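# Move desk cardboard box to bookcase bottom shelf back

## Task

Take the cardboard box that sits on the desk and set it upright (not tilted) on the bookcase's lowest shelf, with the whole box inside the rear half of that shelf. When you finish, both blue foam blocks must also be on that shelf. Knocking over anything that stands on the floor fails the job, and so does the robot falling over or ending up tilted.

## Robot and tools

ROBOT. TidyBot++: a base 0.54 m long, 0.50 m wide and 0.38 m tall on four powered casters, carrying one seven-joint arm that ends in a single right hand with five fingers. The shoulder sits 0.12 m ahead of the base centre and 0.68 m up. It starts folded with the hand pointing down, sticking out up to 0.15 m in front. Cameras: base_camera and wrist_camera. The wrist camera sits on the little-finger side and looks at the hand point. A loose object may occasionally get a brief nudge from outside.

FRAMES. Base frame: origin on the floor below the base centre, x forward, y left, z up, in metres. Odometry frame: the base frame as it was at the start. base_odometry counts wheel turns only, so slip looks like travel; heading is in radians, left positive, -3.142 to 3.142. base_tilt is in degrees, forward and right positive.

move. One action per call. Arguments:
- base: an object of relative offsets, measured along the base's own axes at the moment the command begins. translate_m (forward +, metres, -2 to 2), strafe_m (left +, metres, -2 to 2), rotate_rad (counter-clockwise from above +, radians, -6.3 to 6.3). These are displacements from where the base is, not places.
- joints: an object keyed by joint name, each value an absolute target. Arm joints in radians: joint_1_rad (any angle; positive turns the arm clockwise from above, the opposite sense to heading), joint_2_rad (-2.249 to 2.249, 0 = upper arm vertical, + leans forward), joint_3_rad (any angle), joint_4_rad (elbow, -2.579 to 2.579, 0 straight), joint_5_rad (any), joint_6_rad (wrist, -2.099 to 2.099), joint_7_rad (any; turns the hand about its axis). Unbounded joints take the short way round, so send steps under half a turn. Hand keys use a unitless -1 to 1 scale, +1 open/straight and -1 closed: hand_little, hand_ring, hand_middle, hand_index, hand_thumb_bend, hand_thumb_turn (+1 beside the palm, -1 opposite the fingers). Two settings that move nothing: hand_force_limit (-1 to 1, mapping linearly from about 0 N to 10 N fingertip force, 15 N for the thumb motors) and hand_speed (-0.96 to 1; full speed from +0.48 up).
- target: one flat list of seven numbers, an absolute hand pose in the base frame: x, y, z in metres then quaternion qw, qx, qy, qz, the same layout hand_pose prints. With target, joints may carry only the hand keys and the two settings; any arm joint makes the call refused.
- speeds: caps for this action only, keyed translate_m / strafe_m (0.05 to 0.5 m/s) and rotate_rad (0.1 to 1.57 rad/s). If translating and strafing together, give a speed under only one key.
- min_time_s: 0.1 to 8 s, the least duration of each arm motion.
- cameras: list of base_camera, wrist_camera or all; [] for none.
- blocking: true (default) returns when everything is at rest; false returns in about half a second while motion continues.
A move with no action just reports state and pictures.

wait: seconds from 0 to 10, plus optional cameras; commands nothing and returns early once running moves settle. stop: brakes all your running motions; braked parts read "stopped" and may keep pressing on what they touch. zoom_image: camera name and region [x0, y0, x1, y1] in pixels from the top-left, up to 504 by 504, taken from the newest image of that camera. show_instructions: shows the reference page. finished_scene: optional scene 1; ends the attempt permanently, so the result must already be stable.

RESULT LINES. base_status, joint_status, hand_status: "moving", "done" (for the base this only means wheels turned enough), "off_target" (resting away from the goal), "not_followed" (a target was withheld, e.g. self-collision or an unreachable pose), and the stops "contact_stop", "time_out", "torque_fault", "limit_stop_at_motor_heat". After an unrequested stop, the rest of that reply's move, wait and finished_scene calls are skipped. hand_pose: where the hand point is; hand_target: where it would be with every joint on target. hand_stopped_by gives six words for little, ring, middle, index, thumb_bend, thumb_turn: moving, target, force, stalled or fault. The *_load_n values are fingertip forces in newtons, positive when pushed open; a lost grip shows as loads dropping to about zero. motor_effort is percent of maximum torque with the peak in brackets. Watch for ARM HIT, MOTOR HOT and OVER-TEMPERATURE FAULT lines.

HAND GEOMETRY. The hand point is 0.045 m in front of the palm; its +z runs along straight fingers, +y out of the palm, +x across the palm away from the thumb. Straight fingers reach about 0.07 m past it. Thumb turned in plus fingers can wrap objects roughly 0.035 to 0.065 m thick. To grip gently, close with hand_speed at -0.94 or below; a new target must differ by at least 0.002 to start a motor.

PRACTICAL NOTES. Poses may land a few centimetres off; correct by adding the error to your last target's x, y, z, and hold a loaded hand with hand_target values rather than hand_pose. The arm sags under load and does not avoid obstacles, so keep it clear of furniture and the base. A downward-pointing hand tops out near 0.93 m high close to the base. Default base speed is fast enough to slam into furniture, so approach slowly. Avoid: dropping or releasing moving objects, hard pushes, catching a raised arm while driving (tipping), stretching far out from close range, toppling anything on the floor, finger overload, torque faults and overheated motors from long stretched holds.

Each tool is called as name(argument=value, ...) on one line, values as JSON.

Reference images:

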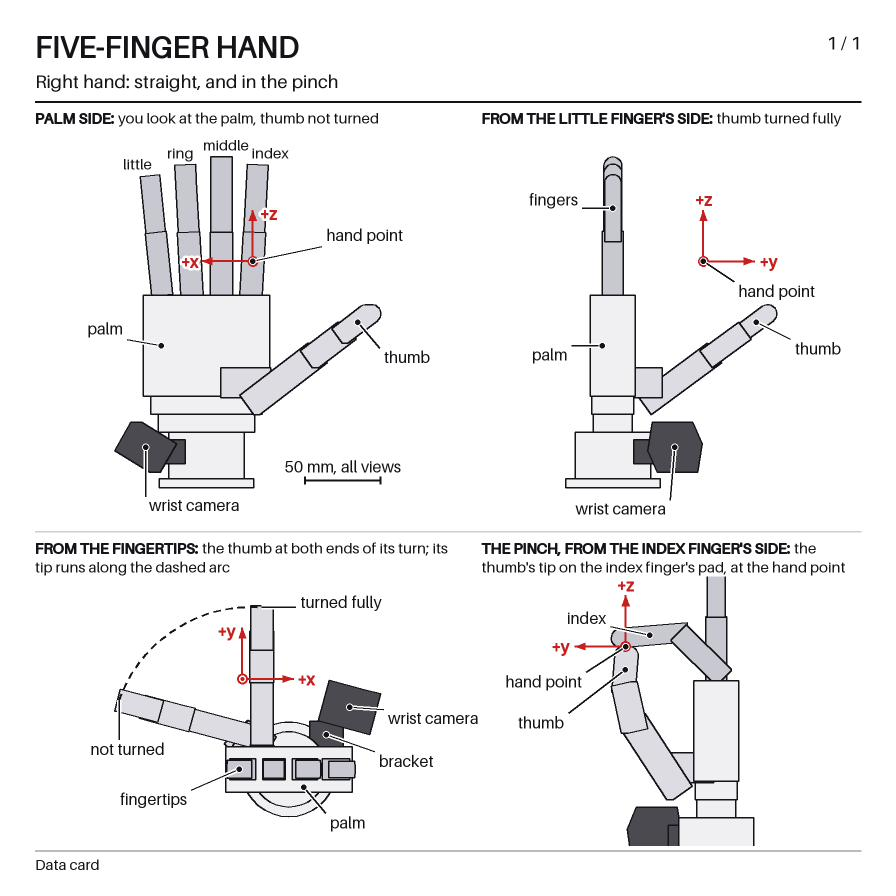

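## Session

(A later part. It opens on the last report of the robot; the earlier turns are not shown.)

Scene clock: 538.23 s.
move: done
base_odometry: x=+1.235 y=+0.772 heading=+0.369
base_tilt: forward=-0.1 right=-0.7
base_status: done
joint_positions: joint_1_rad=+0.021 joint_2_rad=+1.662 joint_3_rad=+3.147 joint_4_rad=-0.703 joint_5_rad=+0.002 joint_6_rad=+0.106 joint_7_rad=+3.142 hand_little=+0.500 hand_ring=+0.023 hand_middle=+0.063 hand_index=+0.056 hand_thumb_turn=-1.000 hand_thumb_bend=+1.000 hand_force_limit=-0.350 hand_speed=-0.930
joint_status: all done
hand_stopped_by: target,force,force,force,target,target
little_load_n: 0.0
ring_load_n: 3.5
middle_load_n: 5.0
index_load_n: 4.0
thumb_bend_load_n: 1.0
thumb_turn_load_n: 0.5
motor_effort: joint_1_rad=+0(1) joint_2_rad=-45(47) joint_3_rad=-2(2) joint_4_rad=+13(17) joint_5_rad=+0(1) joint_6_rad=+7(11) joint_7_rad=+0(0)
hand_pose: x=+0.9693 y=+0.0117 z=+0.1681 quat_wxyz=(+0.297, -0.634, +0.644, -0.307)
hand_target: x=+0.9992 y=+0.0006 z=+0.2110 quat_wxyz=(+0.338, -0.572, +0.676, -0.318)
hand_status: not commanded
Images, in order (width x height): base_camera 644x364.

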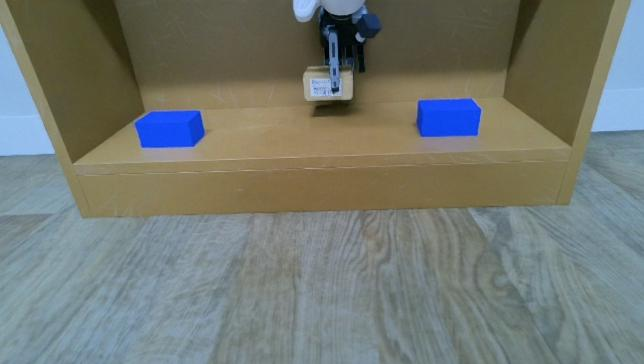

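move(base={"translate_m": 0.013}, speeds={"translate_m": 0.05}, joints={"joint_4_rad": -0.79, "joint_6_rad": 0.215}, min_time_s=2.5, cameras=["base_camera"])

zoom_image(camera="base_camera", region=[250, 0, 420, 170])

Scene clock: 547.77 s.
Motor temperatures (°C): [26 30 23 26 35 27 36]
move: done
base_odometry: x=+1.247 y=+0.776 heading=+0.369
base_tilt: forward=-0.1 right=-0.7
base_status: done
joint_positions: joint_1_rad=+0.021 joint_2_rad=+1.662 joint_3_rad=+3.147 joint_4_rad=-0.778 joint_5_rad=+0.002 joint_6_rad=+0.157 joint_7_rad=+3.142 hand_little=+0.500 hand_ring=+0.023 hand_middle=+0.063 hand_index=+0.056 hand_thumb_turn=-1.000 hand_thumb_bend=+1.000 hand_force_limit=-0.350 hand_speed=-0.930
joint_status: all done
hand_stopped_by: target,force,force,force,target,target
little_load_n: 0.0
ring_load_n: 3.0
middle_load_n: 4.5
index_load_n: 4.0
thumb_bend_load_n: 1.0
thumb_turn_load_n: 0.5
motor_effort: joint_1_rad=+0(1) joint_2_rad=-44(47) joint_3_rad=-2(2) joint_4_rad=+11(16) joint_5_rad=+0(1) joint_6_rad=+6(10) joint_7_rad=+0(0)
hand_pose: x=+0.9462 y=+0.0121 z=+0.1476 quat_wxyz=(+0.290, -0.638, +0.648, -0.300)
hand_target: x=+0.9764 y=+0.0006 z=+0.1888 quat_wxyz=(+0.329, -0.576, +0.680, -0.312)
hand_status: not commanded
Images, in order (width x height): base_camera 644x364.

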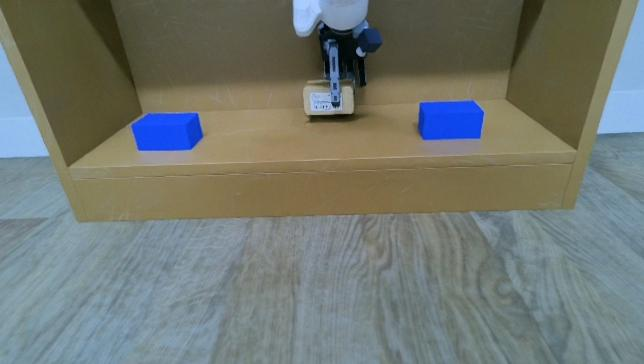

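Scaled by 2.965.

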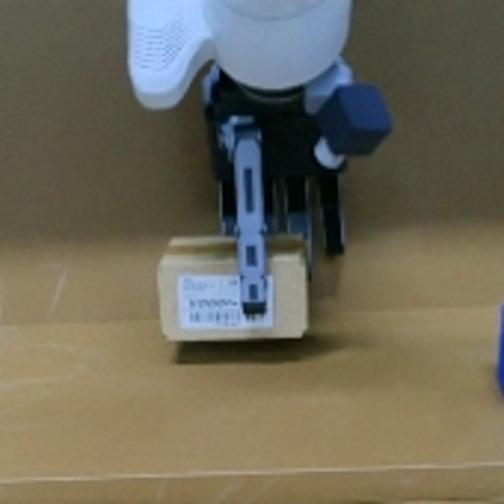

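move(base={"translate_m": 0.006}, speeds={"translate_m": 0.05}, joints={"joint_4_rad": -0.82, "joint_6_rad": 0.243}, min_time_s=2, cameras=["base_camera"])

zoom_image(camera="base_camera", region=[280, 60, 380, 140])

Scene clock: 552.93 s.
move: done
base_odometry: x=+1.252 y=+0.778 heading=+0.369
base_tilt: forward=-0.1 right=-0.7
base_status: done
joint_positions: joint_1_rad=+0.021 joint_2_rad=+1.662 joint_3_rad=+3.147 joint_4_rad=-0.807 joint_5_rad=+0.002 joint_6_rad=+0.185 joint_7_rad=+3.142 hand_little=+0.500 hand_ring=+0.023 hand_middle=+0.063 hand_index=+0.056 hand_thumb_turn=-1.000 hand_thumb_bend=+1.000 hand_force_limit=-0.350 hand_speed=-0.930
joint_status: all done
hand_stopped_by: target,force,force,force,target,target
little_load_n: 0.0
ring_load_n: 3.0
middle_load_n: 4.5
index_load_n: 4.5
thumb_bend_load_n: 1.0
thumb_turn_load_n: 0.5
motor_effort: joint_1_rad=+0(1) joint_2_rad=-43(45) joint_3_rad=-2(2) joint_4_rad=+13(13) joint_5_rad=+0(1) joint_6_rad=+6(7) joint_7_rad=+0(0)
hand_pose: x=+0.9386 y=+0.0122 z=+0.1414 quat_wxyz=(+0.289, -0.638, +0.648, -0.299)
hand_target: x=+0.9688 y=+0.0003 z=+0.1822 quat_wxyz=(+0.328, -0.576, +0.681, -0.312)
hand_status: not commanded
Images, in order (width x height): base_camera 644x364.

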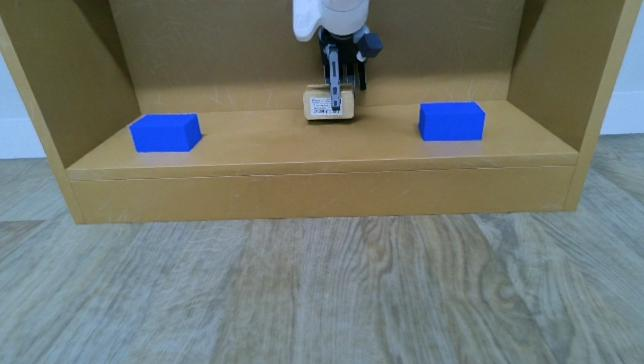

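Scaled by 5.040.

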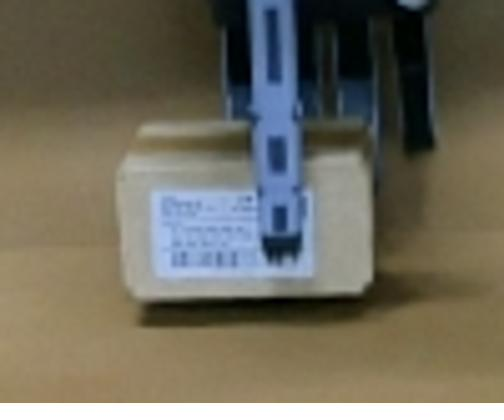

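move(joints={"joint_4_rad": -0.84, "joint_6_rad": 0.262}, min_time_s=2, cameras=["base_camera"])

zoom_image(camera="base_camera", region=[280, 60, 380, 140])

Scene clock: 557.17 s.
move: done
base_odometry: x=+1.252 y=+0.778 heading=+0.369
base_tilt: forward=-0.1 right=-0.7
base_status: not commanded
joint_positions: joint_1_rad=+0.021 joint_2_rad=+1.662 joint_3_rad=+3.147 joint_4_rad=-0.827 joint_5_rad=+0.002 joint_6_rad=+0.204 joint_7_rad=+3.142 hand_little=+0.500 hand_ring=+0.023 hand_middle=+0.063 hand_index=+0.056 hand_thumb_turn=-1.000 hand_thumb_bend=+1.000 hand_force_limit=-0.350 hand_speed=-0.930
joint_status: all done
hand_stopped_by: target,force,force,force,target,target
little_load_n: 0.0
ring_load_n: 3.0
middle_load_n: 4.5
index_load_n: 4.0
thumb_bend_load_n: 1.0
thumb_turn_load_n: 0.5
motor_effort: joint_1_rad=+0(1) joint_2_rad=-43(44) joint_3_rad=-2(2) joint_4_rad=+12(14) joint_5_rad=+0(1) joint_6_rad=+6(7) joint_7_rad=+0(0)
hand_pose: x=+0.9335 y=+0.0123 z=+0.1374 quat_wxyz=(+0.289, -0.638, +0.648, -0.299)
hand_target: x=+0.9637 y=+0.0002 z=+0.1779 quat_wxyz=(+0.327, -0.576, +0.681, -0.312)
hand_status: not commanded
Images, in order (width x height): base_camera 644x364.

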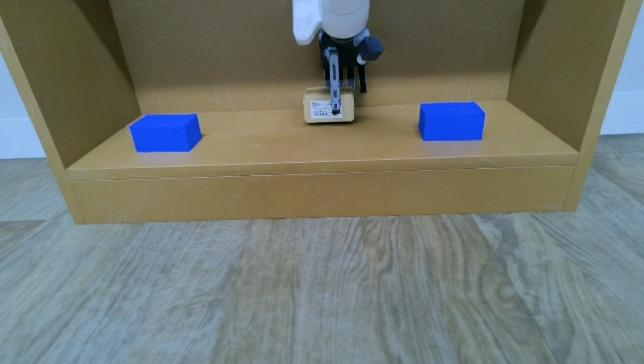

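Scaled by 5.040.

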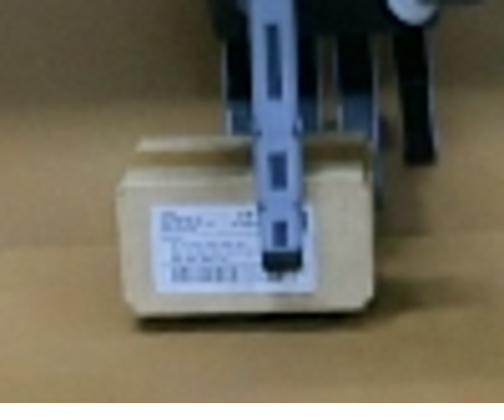

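Still a tiny gap. Continue.

move(joints={"joint_4_rad": -0.856, "joint_6_rad": 0.277}, min_time_s=2, cameras=["base_camera"])

zoom_image(camera="base_camera", region=[280, 60, 380, 140])

Scene clock: 565.87 s.
move: done
base_odometry: x=+1.252 y=+0.778 heading=+0.369
base_tilt: forward=-0.1 right=-0.7
base_status: not commanded
joint_positions: joint_1_rad=+0.021 joint_2_rad=+1.662 joint_3_rad=+3.147 joint_4_rad=-0.843 joint_5_rad=+0.002 joint_6_rad=+0.219 joint_7_rad=+3.142 hand_little=+0.500 hand_ring=+0.023 hand_middle=+0.063 hand_index=+0.056 hand_thumb_turn=-1.000 hand_thumb_bend=+1.000 hand_force_limit=-0.350 hand_speed=-0.930
joint_status: all done
hand_stopped_by: target,force,force,force,target,target
little_load_n: 0.0
ring_load_n: 3.5
middle_load_n: 4.5
index_load_n: 4.0
thumb_bend_load_n: 1.0
thumb_turn_load_n: 0.5
motor_effort: joint_1_rad=+0(1) joint_2_rad=-43(43) joint_3_rad=-2(2) joint_4_rad=+12(13) joint_5_rad=+1(1) joint_6_rad=+6(7) joint_7_rad=+0(1)
hand_pose: x=+0.9292 y=+0.0124 z=+0.1342 quat_wxyz=(+0.289, -0.638, +0.648, -0.299)
hand_target: x=+0.9595 y=+0.0000 z=+0.1745 quat_wxyz=(+0.327, -0.576, +0.681, -0.312)
hand_status: not commanded
Images, in order (width x height): base_camera 644x364.

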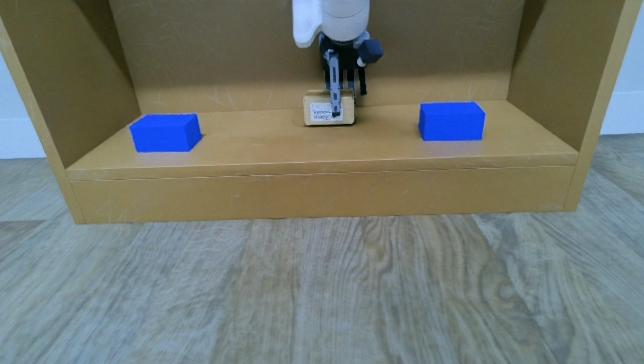

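Scaled by 5.040.

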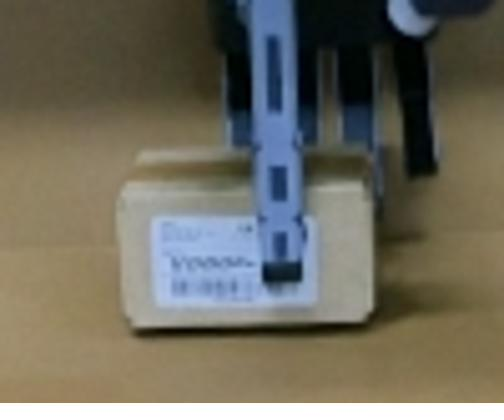

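move(joints={"joint_4_rad": -0.870, "joint_6_rad": 0.291}, min_time_s=2, cameras=["base_camera"])

zoom_image(camera="base_camera", region=[280, 60, 380, 140])

Scene clock: 570.97 s.
move: done
base_odometry: x=+1.252 y=+0.778 heading=+0.369
base_tilt: forward=-0.1 right=-0.7
base_status: not commanded
joint_positions: joint_1_rad=+0.021 joint_2_rad=+1.662 joint_3_rad=+3.147 joint_4_rad=-0.857 joint_5_rad=+0.002 joint_6_rad=+0.233 joint_7_rad=+3.142 hand_little=+0.500 hand_ring=+0.023 hand_middle=+0.063 hand_index=+0.056 hand_thumb_turn=-1.000 hand_thumb_bend=+1.000 hand_force_limit=-0.350 hand_speed=-0.930
joint_status: all done
hand_stopped_by: target,force,force,force,target,target
little_load_n: 0.0
ring_load_n: 3.0
middle_load_n: 4.5
index_load_n: 4.0
thumb_bend_load_n: 0.5
thumb_turn_load_n: 0.5
motor_effort: joint_1_rad=+0(1) joint_2_rad=-43(43) joint_3_rad=-2(2) joint_4_rad=+11(12) joint_5_rad=+0(1) joint_6_rad=+6(7) joint_7_rad=+0(0)
hand_pose: x=+0.9257 y=+0.0125 z=+0.1316 quat_wxyz=(+0.289, -0.638, +0.648, -0.298)
hand_target: x=+0.9560 y=-0.0001 z=+0.1718 quat_wxyz=(+0.326, -0.576, +0.681, -0.312)
hand_status: not commanded
Images, in order (width x height): base_camera 644x364.

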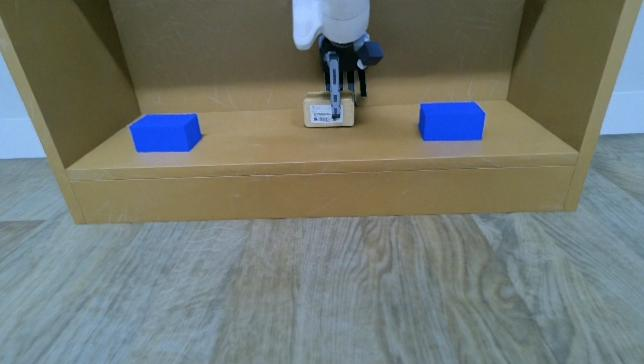

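Scaled by 5.040.

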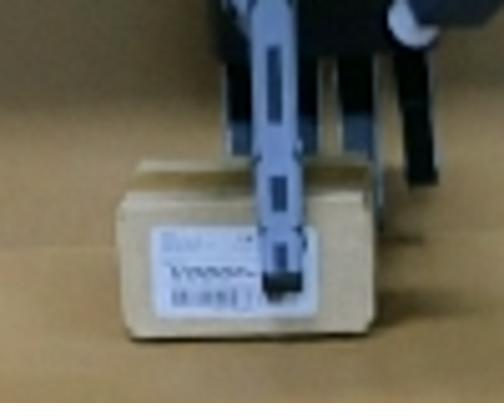

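move(joints={"joint_4_rad": -0.884, "joint_6_rad": 0.305}, min_time_s=2, cameras=["base_camera"])

zoom_image(camera="base_camera", region=[280, 60, 380, 140])

Scene clock: 575.53 s.
move: done
base_odometry: x=+1.252 y=+0.778 heading=+0.369
base_tilt: forward=-0.1 right=-0.7
base_status: not commanded
joint_positions: joint_1_rad=+0.021 joint_2_rad=+1.662 joint_3_rad=+3.147 joint_4_rad=-0.871 joint_5_rad=+0.002 joint_6_rad=+0.248 joint_7_rad=+3.142 hand_little=+0.500 hand_ring=+0.023 hand_middle=+0.063 hand_index=+0.056 hand_thumb_turn=-1.000 hand_thumb_bend=+1.000 hand_force_limit=-0.350 hand_speed=-0.930
joint_status: all done
hand_stopped_by: target,force,force,force,target,target
little_load_n: 0.0
ring_load_n: 3.0
middle_load_n: 5.0
index_load_n: 4.0
thumb_bend_load_n: 1.0
thumb_turn_load_n: 0.5
motor_effort: joint_1_rad=+0(1) joint_2_rad=-42(43) joint_3_rad=-2(2) joint_4_rad=+11(13) joint_5_rad=+0(1) joint_6_rad=+6(7) joint_7_rad=+0(0)
hand_pose: x=+0.9224 y=+0.0126 z=+0.1293 quat_wxyz=(+0.289, -0.638, +0.648, -0.299)
hand_target: x=+0.9525 y=-0.0002 z=+0.1692 quat_wxyz=(+0.326, -0.576, +0.682, -0.312)
hand_status: not commanded
Images, in order (width x height): base_camera 644x364.

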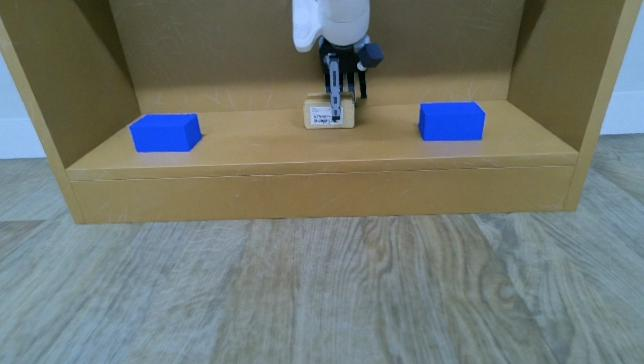

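Scaled by 5.040.

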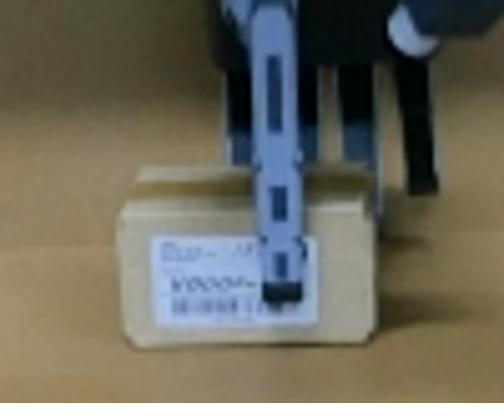

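move(joints={"joint_4_rad": -0.898, "joint_6_rad": 0.319}, min_time_s=2, cameras=["base_camera"])

zoom_image(camera="base_camera", region=[280, 60, 380, 140])

Scene clock: 580.13 s.
move: done
base_odometry: x=+1.252 y=+0.778 heading=+0.369
base_tilt: forward=-0.1 right=-0.6
base_status: not commanded
joint_positions: joint_1_rad=+0.021 joint_2_rad=+1.662 joint_3_rad=+3.147 joint_4_rad=-0.881 joint_5_rad=+0.002 joint_6_rad=+0.266 joint_7_rad=+3.142 hand_little=+0.500 hand_ring=+0.023 hand_middle=+0.063 hand_index=+0.056 hand_thumb_turn=-1.000 hand_thumb_bend=+1.000 hand_force_limit=-0.350 hand_speed=-0.930
joint_status: all done
hand_stopped_by: target,force,force,force,target,target
little_load_n: 0.0
ring_load_n: 3.5
middle_load_n: 4.5
index_load_n: 4.0
thumb_bend_load_n: 0.5
thumb_turn_load_n: 0.0
motor_effort: joint_1_rad=-1(1) joint_2_rad=-41(43) joint_3_rad=-2(2) joint_4_rad=+10(12) joint_5_rad=+1(1) joint_6_rad=+6(7) joint_7_rad=+0(0)
hand_pose: x=+0.9218 y=+0.0126 z=+0.1292 quat_wxyz=(+0.292, -0.637, +0.647, -0.301)
hand_target: x=+0.9489 y=-0.0004 z=+0.1666 quat_wxyz=(+0.326, -0.576, +0.682, -0.313)
hand_status: not commanded
Images, in order (width x height): base_camera 644x364.

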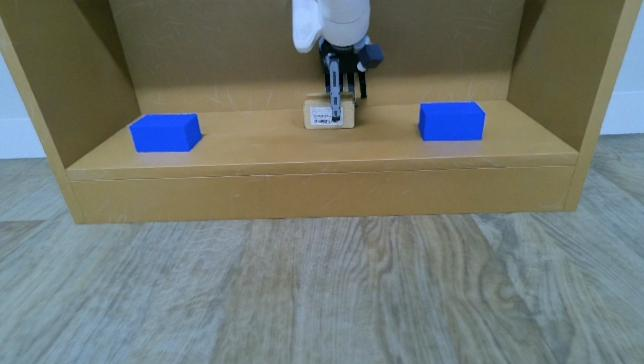

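Scaled by 5.040.

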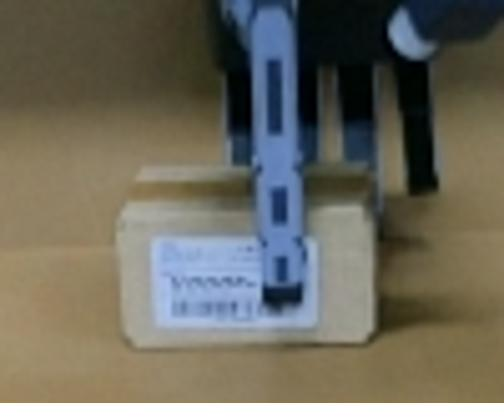

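move(joints={"joint_4_rad": -0.876, "joint_6_rad": 0.30}, base={"translate_m": 0.025}, speeds={"translate_m": 0.05}, cameras=["all"])

zoom_image(camera="base_camera", region=[280, 60, 380, 140])

Scene clock: 589.70 s.
move: done
base_odometry: x=+1.276 y=+0.787 heading=+0.369
base_tilt: forward=-0.1 right=-0.7
base_status: done
joint_positions: joint_1_rad=+0.021 joint_2_rad=+1.661 joint_3_rad=+3.147 joint_4_rad=-0.879 joint_5_rad=+0.002 joint_6_rad=+0.267 joint_7_rad=+3.142 hand_little=+0.500 hand_ring=+0.023 hand_middle=+0.063 hand_index=+0.056 hand_thumb_turn=-1.000 hand_thumb_bend=+1.000 hand_force_limit=-0.350 hand_speed=-0.930
joint_status: all done
hand_stopped_by: target,force,force,force,target,target
little_load_n: 0.0
ring_load_n: 3.0
middle_load_n: 4.5
index_load_n: 4.5
thumb_bend_load_n: 0.5
thumb_turn_load_n: 0.5
motor_effort: joint_1_rad=+0(1) joint_2_rad=-42(43) joint_3_rad=-1(2) joint_4_rad=+12(13) joint_5_rad=+0(1) joint_6_rad=+6(7) joint_7_rad=+0(0)
hand_pose: x=+0.9229 y=+0.0125 z=+0.1300 quat_wxyz=(+0.292, -0.637, +0.647, -0.302)
hand_target: x=+0.9552 y=-0.0003 z=+0.1714 quat_wxyz=(+0.327, -0.575, +0.681, -0.313)
hand_status: not commanded
pictures: base_camera, wrist_camera
Images, in order (width x height): base_camera 644x364, wrist_camera 504x504.

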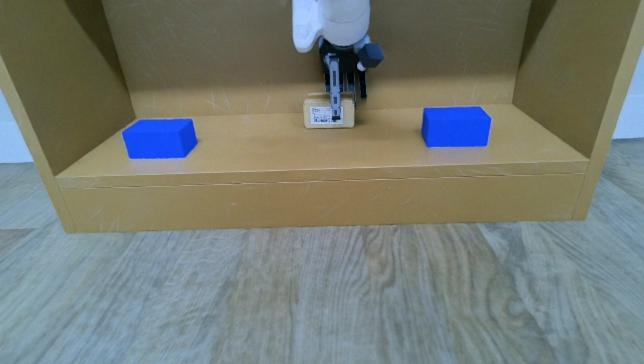

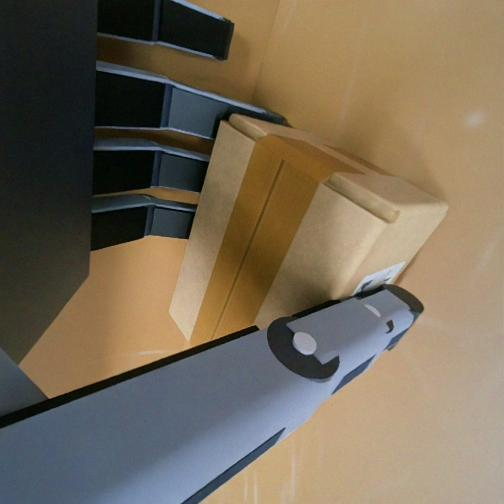

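Scaled by 5.040.

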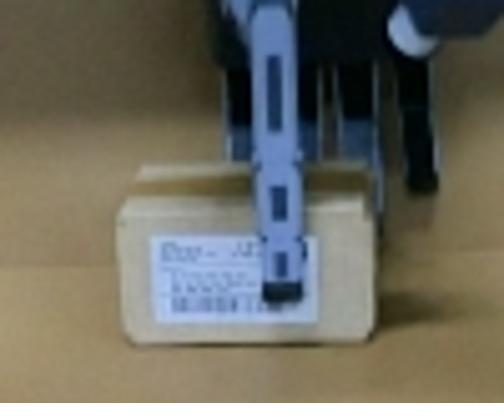

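move(joints={"joint_4_rad": -0.895, "joint_6_rad": 0.312}, min_time_s=1.5, cameras=[])

move(joints={"hand_index": 0.16, "hand_middle": 0.17, "hand_ring": 0.15, "hand_speed": -0.93}, cameras=["all"])

zoom_image(camera="base_camera", region=[280, 60, 380, 140])

Scene clock: 614.30 s.
move: done
base_odometry: x=+1.276 y=+0.787 heading=+0.369
base_tilt: forward=-0.1 right=-0.7
base_status: not commanded
joint_positions: joint_1_rad=+0.021 joint_2_rad=+1.661 joint_3_rad=+3.147 joint_4_rad=-0.882 joint_5_rad=+0.002 joint_6_rad=+0.267 joint_7_rad=+3.142 hand_little=+0.500 hand_ring=+0.023 hand_middle=+0.063 hand_index=+0.056 hand_thumb_turn=-1.000 hand_thumb_bend=+1.000 hand_force_limit=-0.350 hand_speed=-0.930
joint_status: all done
hand_stopped_by: target,force,force,force,target,target
little_load_n: 0.0
ring_load_n: 3.0
middle_load_n: 4.5
index_load_n: 4.0
thumb_bend_load_n: 0.5
thumb_turn_load_n: 0.5
motor_effort: joint_1_rad=+0(1) joint_2_rad=-41(43) joint_3_rad=-2(2) joint_4_rad=+11(12) joint_5_rad=+0(1) joint_6_rad=+6(8) joint_7_rad=+0(0)
hand_pose: x=+0.9217 y=+0.0126 z=+0.1292 quat_wxyz=(+0.291, -0.637, +0.647, -0.301)
hand_target: x=+0.9488 y=-0.0002 z=+0.1662 quat_wxyz=(+0.325, -0.576, +0.682, -0.311)
hand_status: not commanded

Scene clock: 615.43 s.
move: done
base_odometry: x=+1.276 y=+0.787 heading=+0.369
base_tilt: forward=-0.1 right=-0.7
base_status: not commanded
joint_positions: joint_1_rad=+0.021 joint_2_rad=+1.661 joint_3_rad=+3.147 joint_4_rad=-0.882 joint_5_rad=+0.002 joint_6_rad=+0.267 joint_7_rad=+3.142 hand_little=+0.500 hand_ring=+0.150 hand_middle=+0.170 hand_index=+0.160 hand_thumb_turn=-1.000 hand_thumb_bend=+1.000 hand_force_limit=-0.350 hand_speed=-0.930
joint_status: all done
hand_stopped_by: target,target,target,target,target,target
little_load_n: 0.0
ring_load_n: 0.0
middle_load_n: 0.0
index_load_n: 0.0
thumb_bend_load_n: 0.0
thumb_turn_load_n: 0.0
motor_effort: joint_1_rad=+0(1) joint_2_rad=-41(42) joint_3_rad=-1(2) joint_4_rad=+12(12) joint_5_rad=+0(1) joint_6_rad=+6(7) joint_7_rad=+0(0)
hand_pose: x=+0.9216 y=+0.0126 z=+0.1291 quat_wxyz=(+0.291, -0.637, +0.647, -0.301)
hand_target: x=+0.9488 y=-0.0002 z=+0.1662 quat_wxyz=(+0.325, -0.576, +0.682, -0.311)
hand_status: not commanded
pictures: base_camera, wrist_camera
Images, in order (width x height): base_camera 644x364, wrist_camera 504x504.

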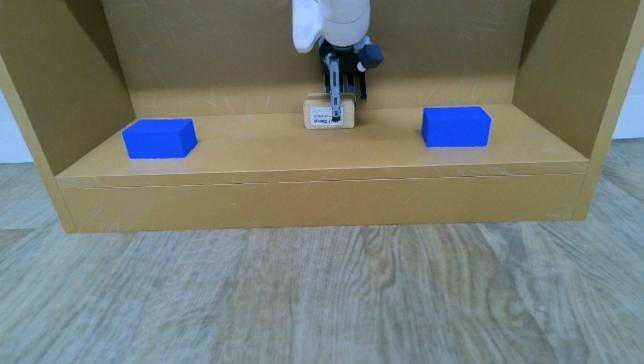

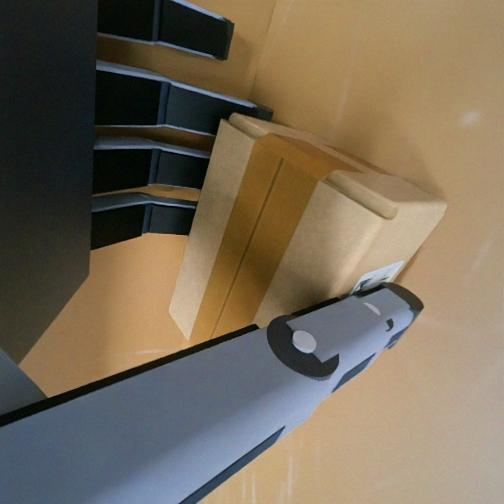

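Scaled by 5.040.

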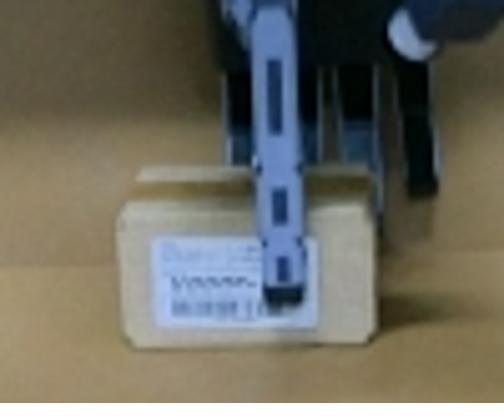

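move(joints={"hand_index": 0.32, "hand_middle": 0.32, "hand_ring": 0.32}, base={"translate_m": -0.006}, speeds={"translate_m": 0.05}, cameras=["all"])

zoom_image(camera="base_camera", region=[280, 60, 380, 140])

Scene clock: 618.93 s.
move: done
base_odometry: x=+1.270 y=+0.785 heading=+0.369
base_tilt: forward=-0.1 right=-0.7
base_status: done
joint_positions: joint_1_rad=+0.021 joint_2_rad=+1.661 joint_3_rad=+3.147 joint_4_rad=-0.884 joint_5_rad=+0.002 joint_6_rad=+0.267 joint_7_rad=+3.142 hand_little=+0.500 hand_ring=+0.320 hand_middle=+0.320 hand_index=+0.320 hand_thumb_turn=-1.000 hand_thumb_bend=+1.000 hand_force_limit=-0.350 hand_speed=-0.930
joint_status: all done
hand_stopped_by: target,target,target,target,target,target
little_load_n: 0.0
ring_load_n: 0.0
middle_load_n: 0.0
index_load_n: 0.0
thumb_bend_load_n: 0.0
thumb_turn_load_n: 0.0
motor_effort: joint_1_rad=+0(1) joint_2_rad=-41(44) joint_3_rad=-1(2) joint_4_rad=+10(12) joint_5_rad=+0(1) joint_6_rad=+6(7) joint_7_rad=+0(0)
hand_pose: x=+0.9207 y=+0.0126 z=+0.1287 quat_wxyz=(+0.291, -0.637, +0.647, -0.301)
hand_target: x=+0.9488 y=-0.0002 z=+0.1662 quat_wxyz=(+0.325, -0.576, +0.682, -0.311)
hand_status: not commanded
pictures: base_camera, wrist_camera
Images, in order (width x height): base_camera 644x364, wrist_camera 504x504.

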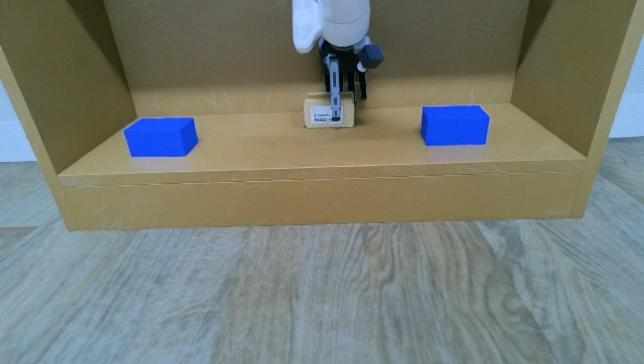

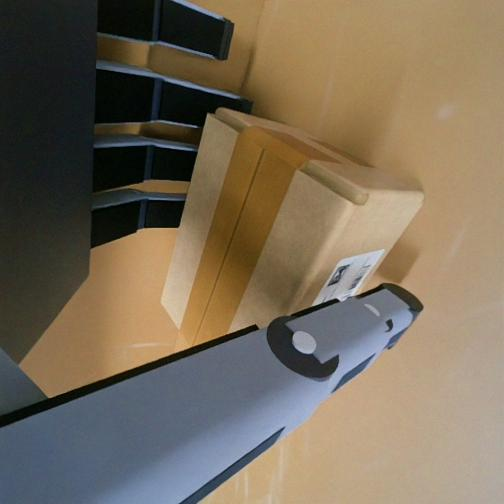

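Scaled by 5.040.

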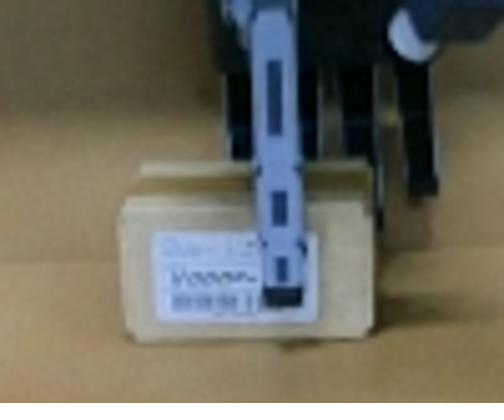

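move(joints={"joint_2_rad": 1.555, "joint_4_rad": -0.985}, min_time_s=3, cameras=["all"])

Scene clock: 623.97 s.
move: done
base_odometry: x=+1.270 y=+0.785 heading=+0.369
base_tilt: forward=-0.1 right=-0.6
base_status: not commanded
joint_positions: joint_1_rad=+0.021 joint_2_rad=+1.599 joint_3_rad=+3.147 joint_4_rad=-0.969 joint_5_rad=+0.002 joint_6_rad=+0.267 joint_7_rad=+3.142 hand_little=+0.500 hand_ring=+0.320 hand_middle=+0.320 hand_index=+0.320 hand_thumb_turn=-1.000 hand_thumb_bend=+1.000 hand_force_limit=-0.350 hand_speed=-0.930
joint_status: all done
hand_stopped_by: target,target,target,target,target,target
little_load_n: 0.0
ring_load_n: 0.0
middle_load_n: 0.0
index_load_n: 0.0
thumb_bend_load_n: 0.0
thumb_turn_load_n: 0.0
motor_effort: joint_1_rad=-1(1) joint_2_rad=-41(42) joint_3_rad=-2(2) joint_4_rad=+11(12) joint_5_rad=+1(1) joint_6_rad=+6(7) joint_7_rad=+0(0)
hand_pose: x=+0.9101 y=+0.0126 z=+0.1456 quat_wxyz=(+0.283, -0.640, +0.651, -0.293)
hand_target: x=+0.9394 y=+0.0001 z=+0.1876 quat_wxyz=(+0.318, -0.579, +0.686, -0.305)
hand_status: not commanded
pictures: base_camera, wrist_camera
Images, in order (width x height): base_camera 644x364, wrist_camera 504x504.

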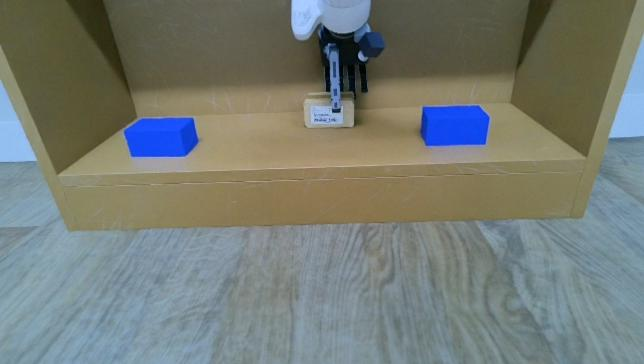

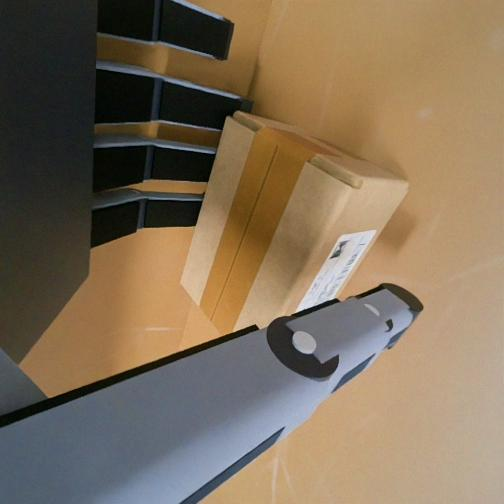

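move(joints={"joint_2_rad": 1.51}, min_time_s=3, cameras=["all"])

Scene clock: 629.90 s.
move: done
base_odometry: x=+1.270 y=+0.785 heading=+0.369
base_tilt: forward=-0.1 right=-0.7
base_status: not commanded
joint_positions: joint_1_rad=+0.021 joint_2_rad=+1.557 joint_3_rad=+3.147 joint_4_rad=-0.971 joint_5_rad=+0.002 joint_6_rad=+0.267 joint_7_rad=+3.142 hand_little=+0.500 hand_ring=+0.320 hand_middle=+0.320 hand_index=+0.320 hand_thumb_turn=-1.000 hand_thumb_bend=+1.000 hand_force_limit=-0.350 hand_speed=-0.930
joint_status: all done
hand_stopped_by: target,target,target,target,target,target
little_load_n: 0.0
ring_load_n: 0.0
middle_load_n: 0.0
index_load_n: 0.0
thumb_bend_load_n: 0.0
thumb_turn_load_n: 0.0
motor_effort: joint_1_rad=+0(1) joint_2_rad=-42(43) joint_3_rad=-1(2) joint_4_rad=+11(12) joint_5_rad=+1(1) joint_6_rad=+6(7) joint_7_rad=+0(0)
hand_pose: x=+0.9311 y=+0.0121 z=+0.1790 quat_wxyz=(+0.296, -0.634, +0.645, -0.306)
hand_target: x=+0.9608 y=-0.0007 z=+0.2250 quat_wxyz=(+0.333, -0.573, +0.678, -0.319)
hand_status: not commanded
pictures: base_camera, wrist_camera
Images, in order (width x height): base_camera 644x364, wrist_camera 504x504.

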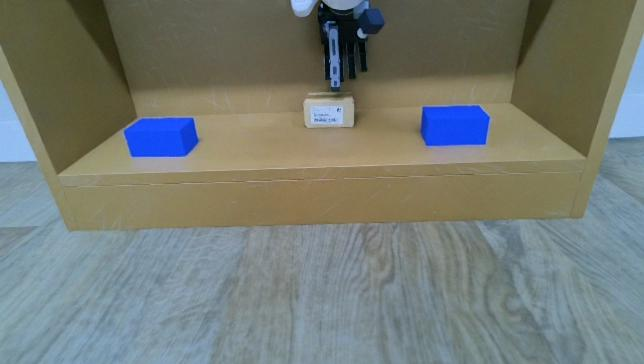

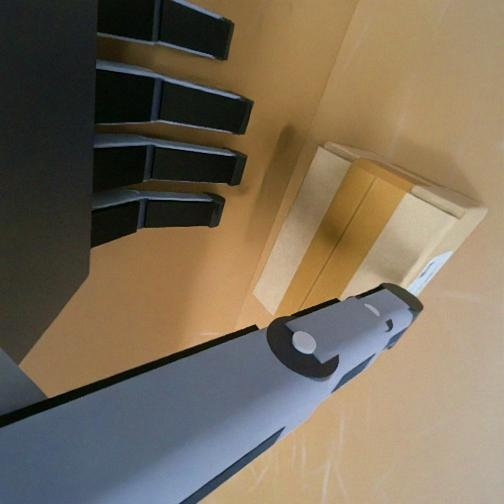

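move(base={"translate_m": -0.16}, speeds={"translate_m": 0.1}, cameras=["all"])

zoom_image(camera="base_camera", region=[60, 0, 560, 220])

zoom_image(camera="wrist_camera", region=[100, 0, 504, 400])

Scene clock: 636.40 s.
move: done
base_odometry: x=+1.121 y=+0.727 heading=+0.369
base_tilt: forward=-0.1 right=-0.7
base_status: done
joint_positions: joint_1_rad=+0.021 joint_2_rad=+1.551 joint_3_rad=+3.147 joint_4_rad=-0.975 joint_5_rad=+0.002 joint_6_rad=+0.267 joint_7_rad=+3.142 hand_little=+0.500 hand_ring=+0.320 hand_middle=+0.320 hand_index=+0.320 hand_thumb_turn=-1.000 hand_thumb_bend=+1.000 hand_force_limit=-0.350 hand_speed=-0.930
joint_status: not commanded
hand_stopped_by: target,target,target,target,target,target
little_load_n: -0.5
ring_load_n: 0.0
middle_load_n: 0.0
index_load_n: 0.0
thumb_bend_load_n: 0.0
thumb_turn_load_n: 0.0
motor_effort: joint_1_rad=+0(1) joint_2_rad=-42(42) joint_3_rad=-1(2) joint_4_rad=+11(12) joint_5_rad=+0(1) joint_6_rad=+5(7) joint_7_rad=+0(0)
hand_pose: x=+0.9320 y=+0.0120 z=+0.1821 quat_wxyz=(+0.297, -0.634, +0.645, -0.307)
hand_target: x=+0.9608 y=-0.0007 z=+0.2250 quat_wxyz=(+0.333, -0.573, +0.678, -0.319)
hand_status: not commanded
pictures: base_camera, wrist_camera
Images, in order (width x height): base_camera 644x364, wrist_camera 504x504.

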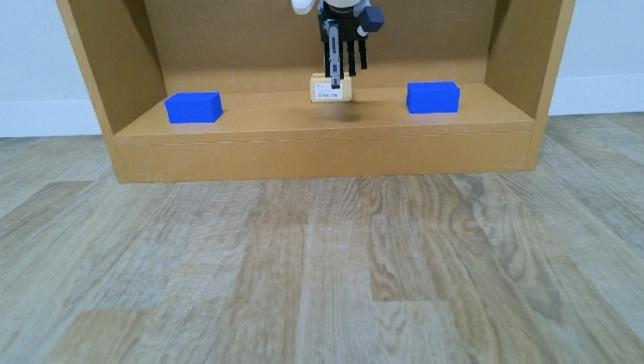

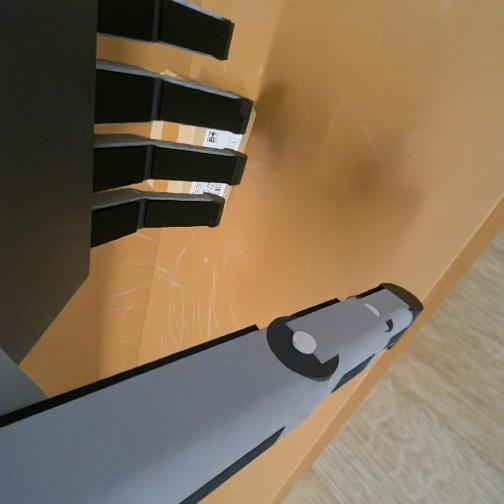

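Scaled by 1.008.

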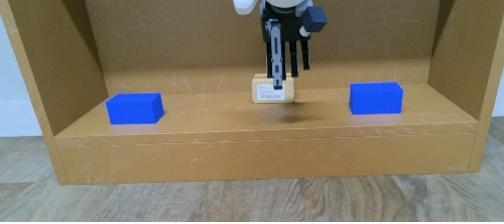

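Scaled by 1.248.

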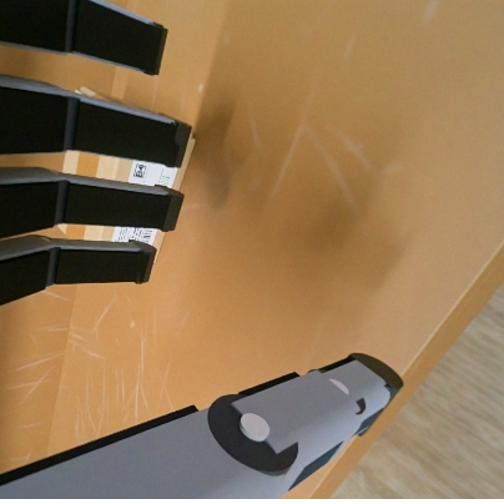

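move(base={"translate_m": -0.3}, speeds={"translate_m": 0.2}, cameras=["all"])

zoom_image(camera="base_camera", region=[200, 20, 460, 150])

Scene clock: 644.43 s.
move: done
base_odometry: x=+0.841 y=+0.619 heading=+0.369
base_tilt: forward=-0.1 right=-0.7
base_status: done
joint_positions: joint_1_rad=+0.022 joint_2_rad=+1.547 joint_3_rad=+3.147 joint_4_rad=-0.978 joint_5_rad=+0.002 joint_6_rad=+0.267 joint_7_rad=+3.142 hand_little=+0.500 hand_ring=+0.320 hand_middle=+0.320 hand_index=+0.320 hand_thumb_turn=-1.000 hand_thumb_bend=+1.000 hand_force_limit=-0.350 hand_speed=-0.930
joint_status: not commanded
hand_stopped_by: target,target,target,target,target,target
little_load_n: 0.0
ring_load_n: 0.0
middle_load_n: 0.0
index_load_n: 0.0
thumb_bend_load_n: 0.0
thumb_turn_load_n: 0.0
motor_effort: joint_1_rad=+0(2) joint_2_rad=-41(43) joint_3_rad=-1(2) joint_4_rad=+11(12) joint_5_rad=+0(1) joint_6_rad=+6(7) joint_7_rad=+0(0)
hand_pose: x=+0.9326 y=+0.0117 z=+0.1843 quat_wxyz=(+0.297, -0.634, +0.645, -0.308)
hand_target: x=+0.9608 y=-0.0007 z=+0.2250 quat_wxyz=(+0.333, -0.573, +0.678, -0.319)
hand_status: not commanded
pictures: base_camera, wrist_camera
Images, in order (width x height): base_camera 644x364, wrist_camera 504x504.

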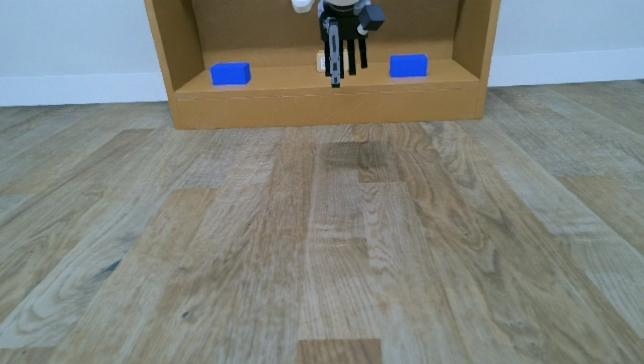

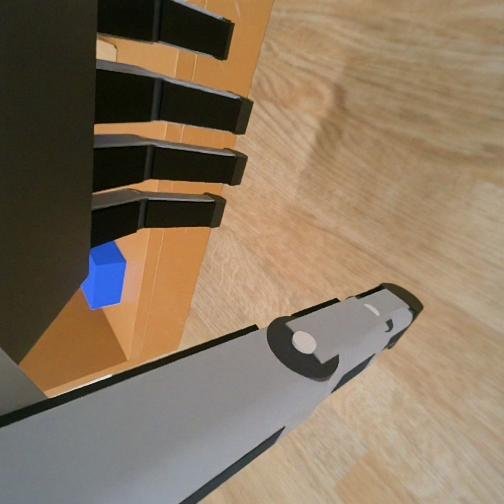

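Scaled by 1.938.

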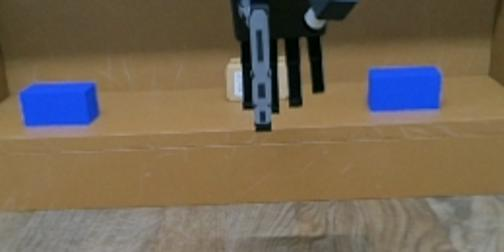

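finished_scene()

The scene is finished: the task was done.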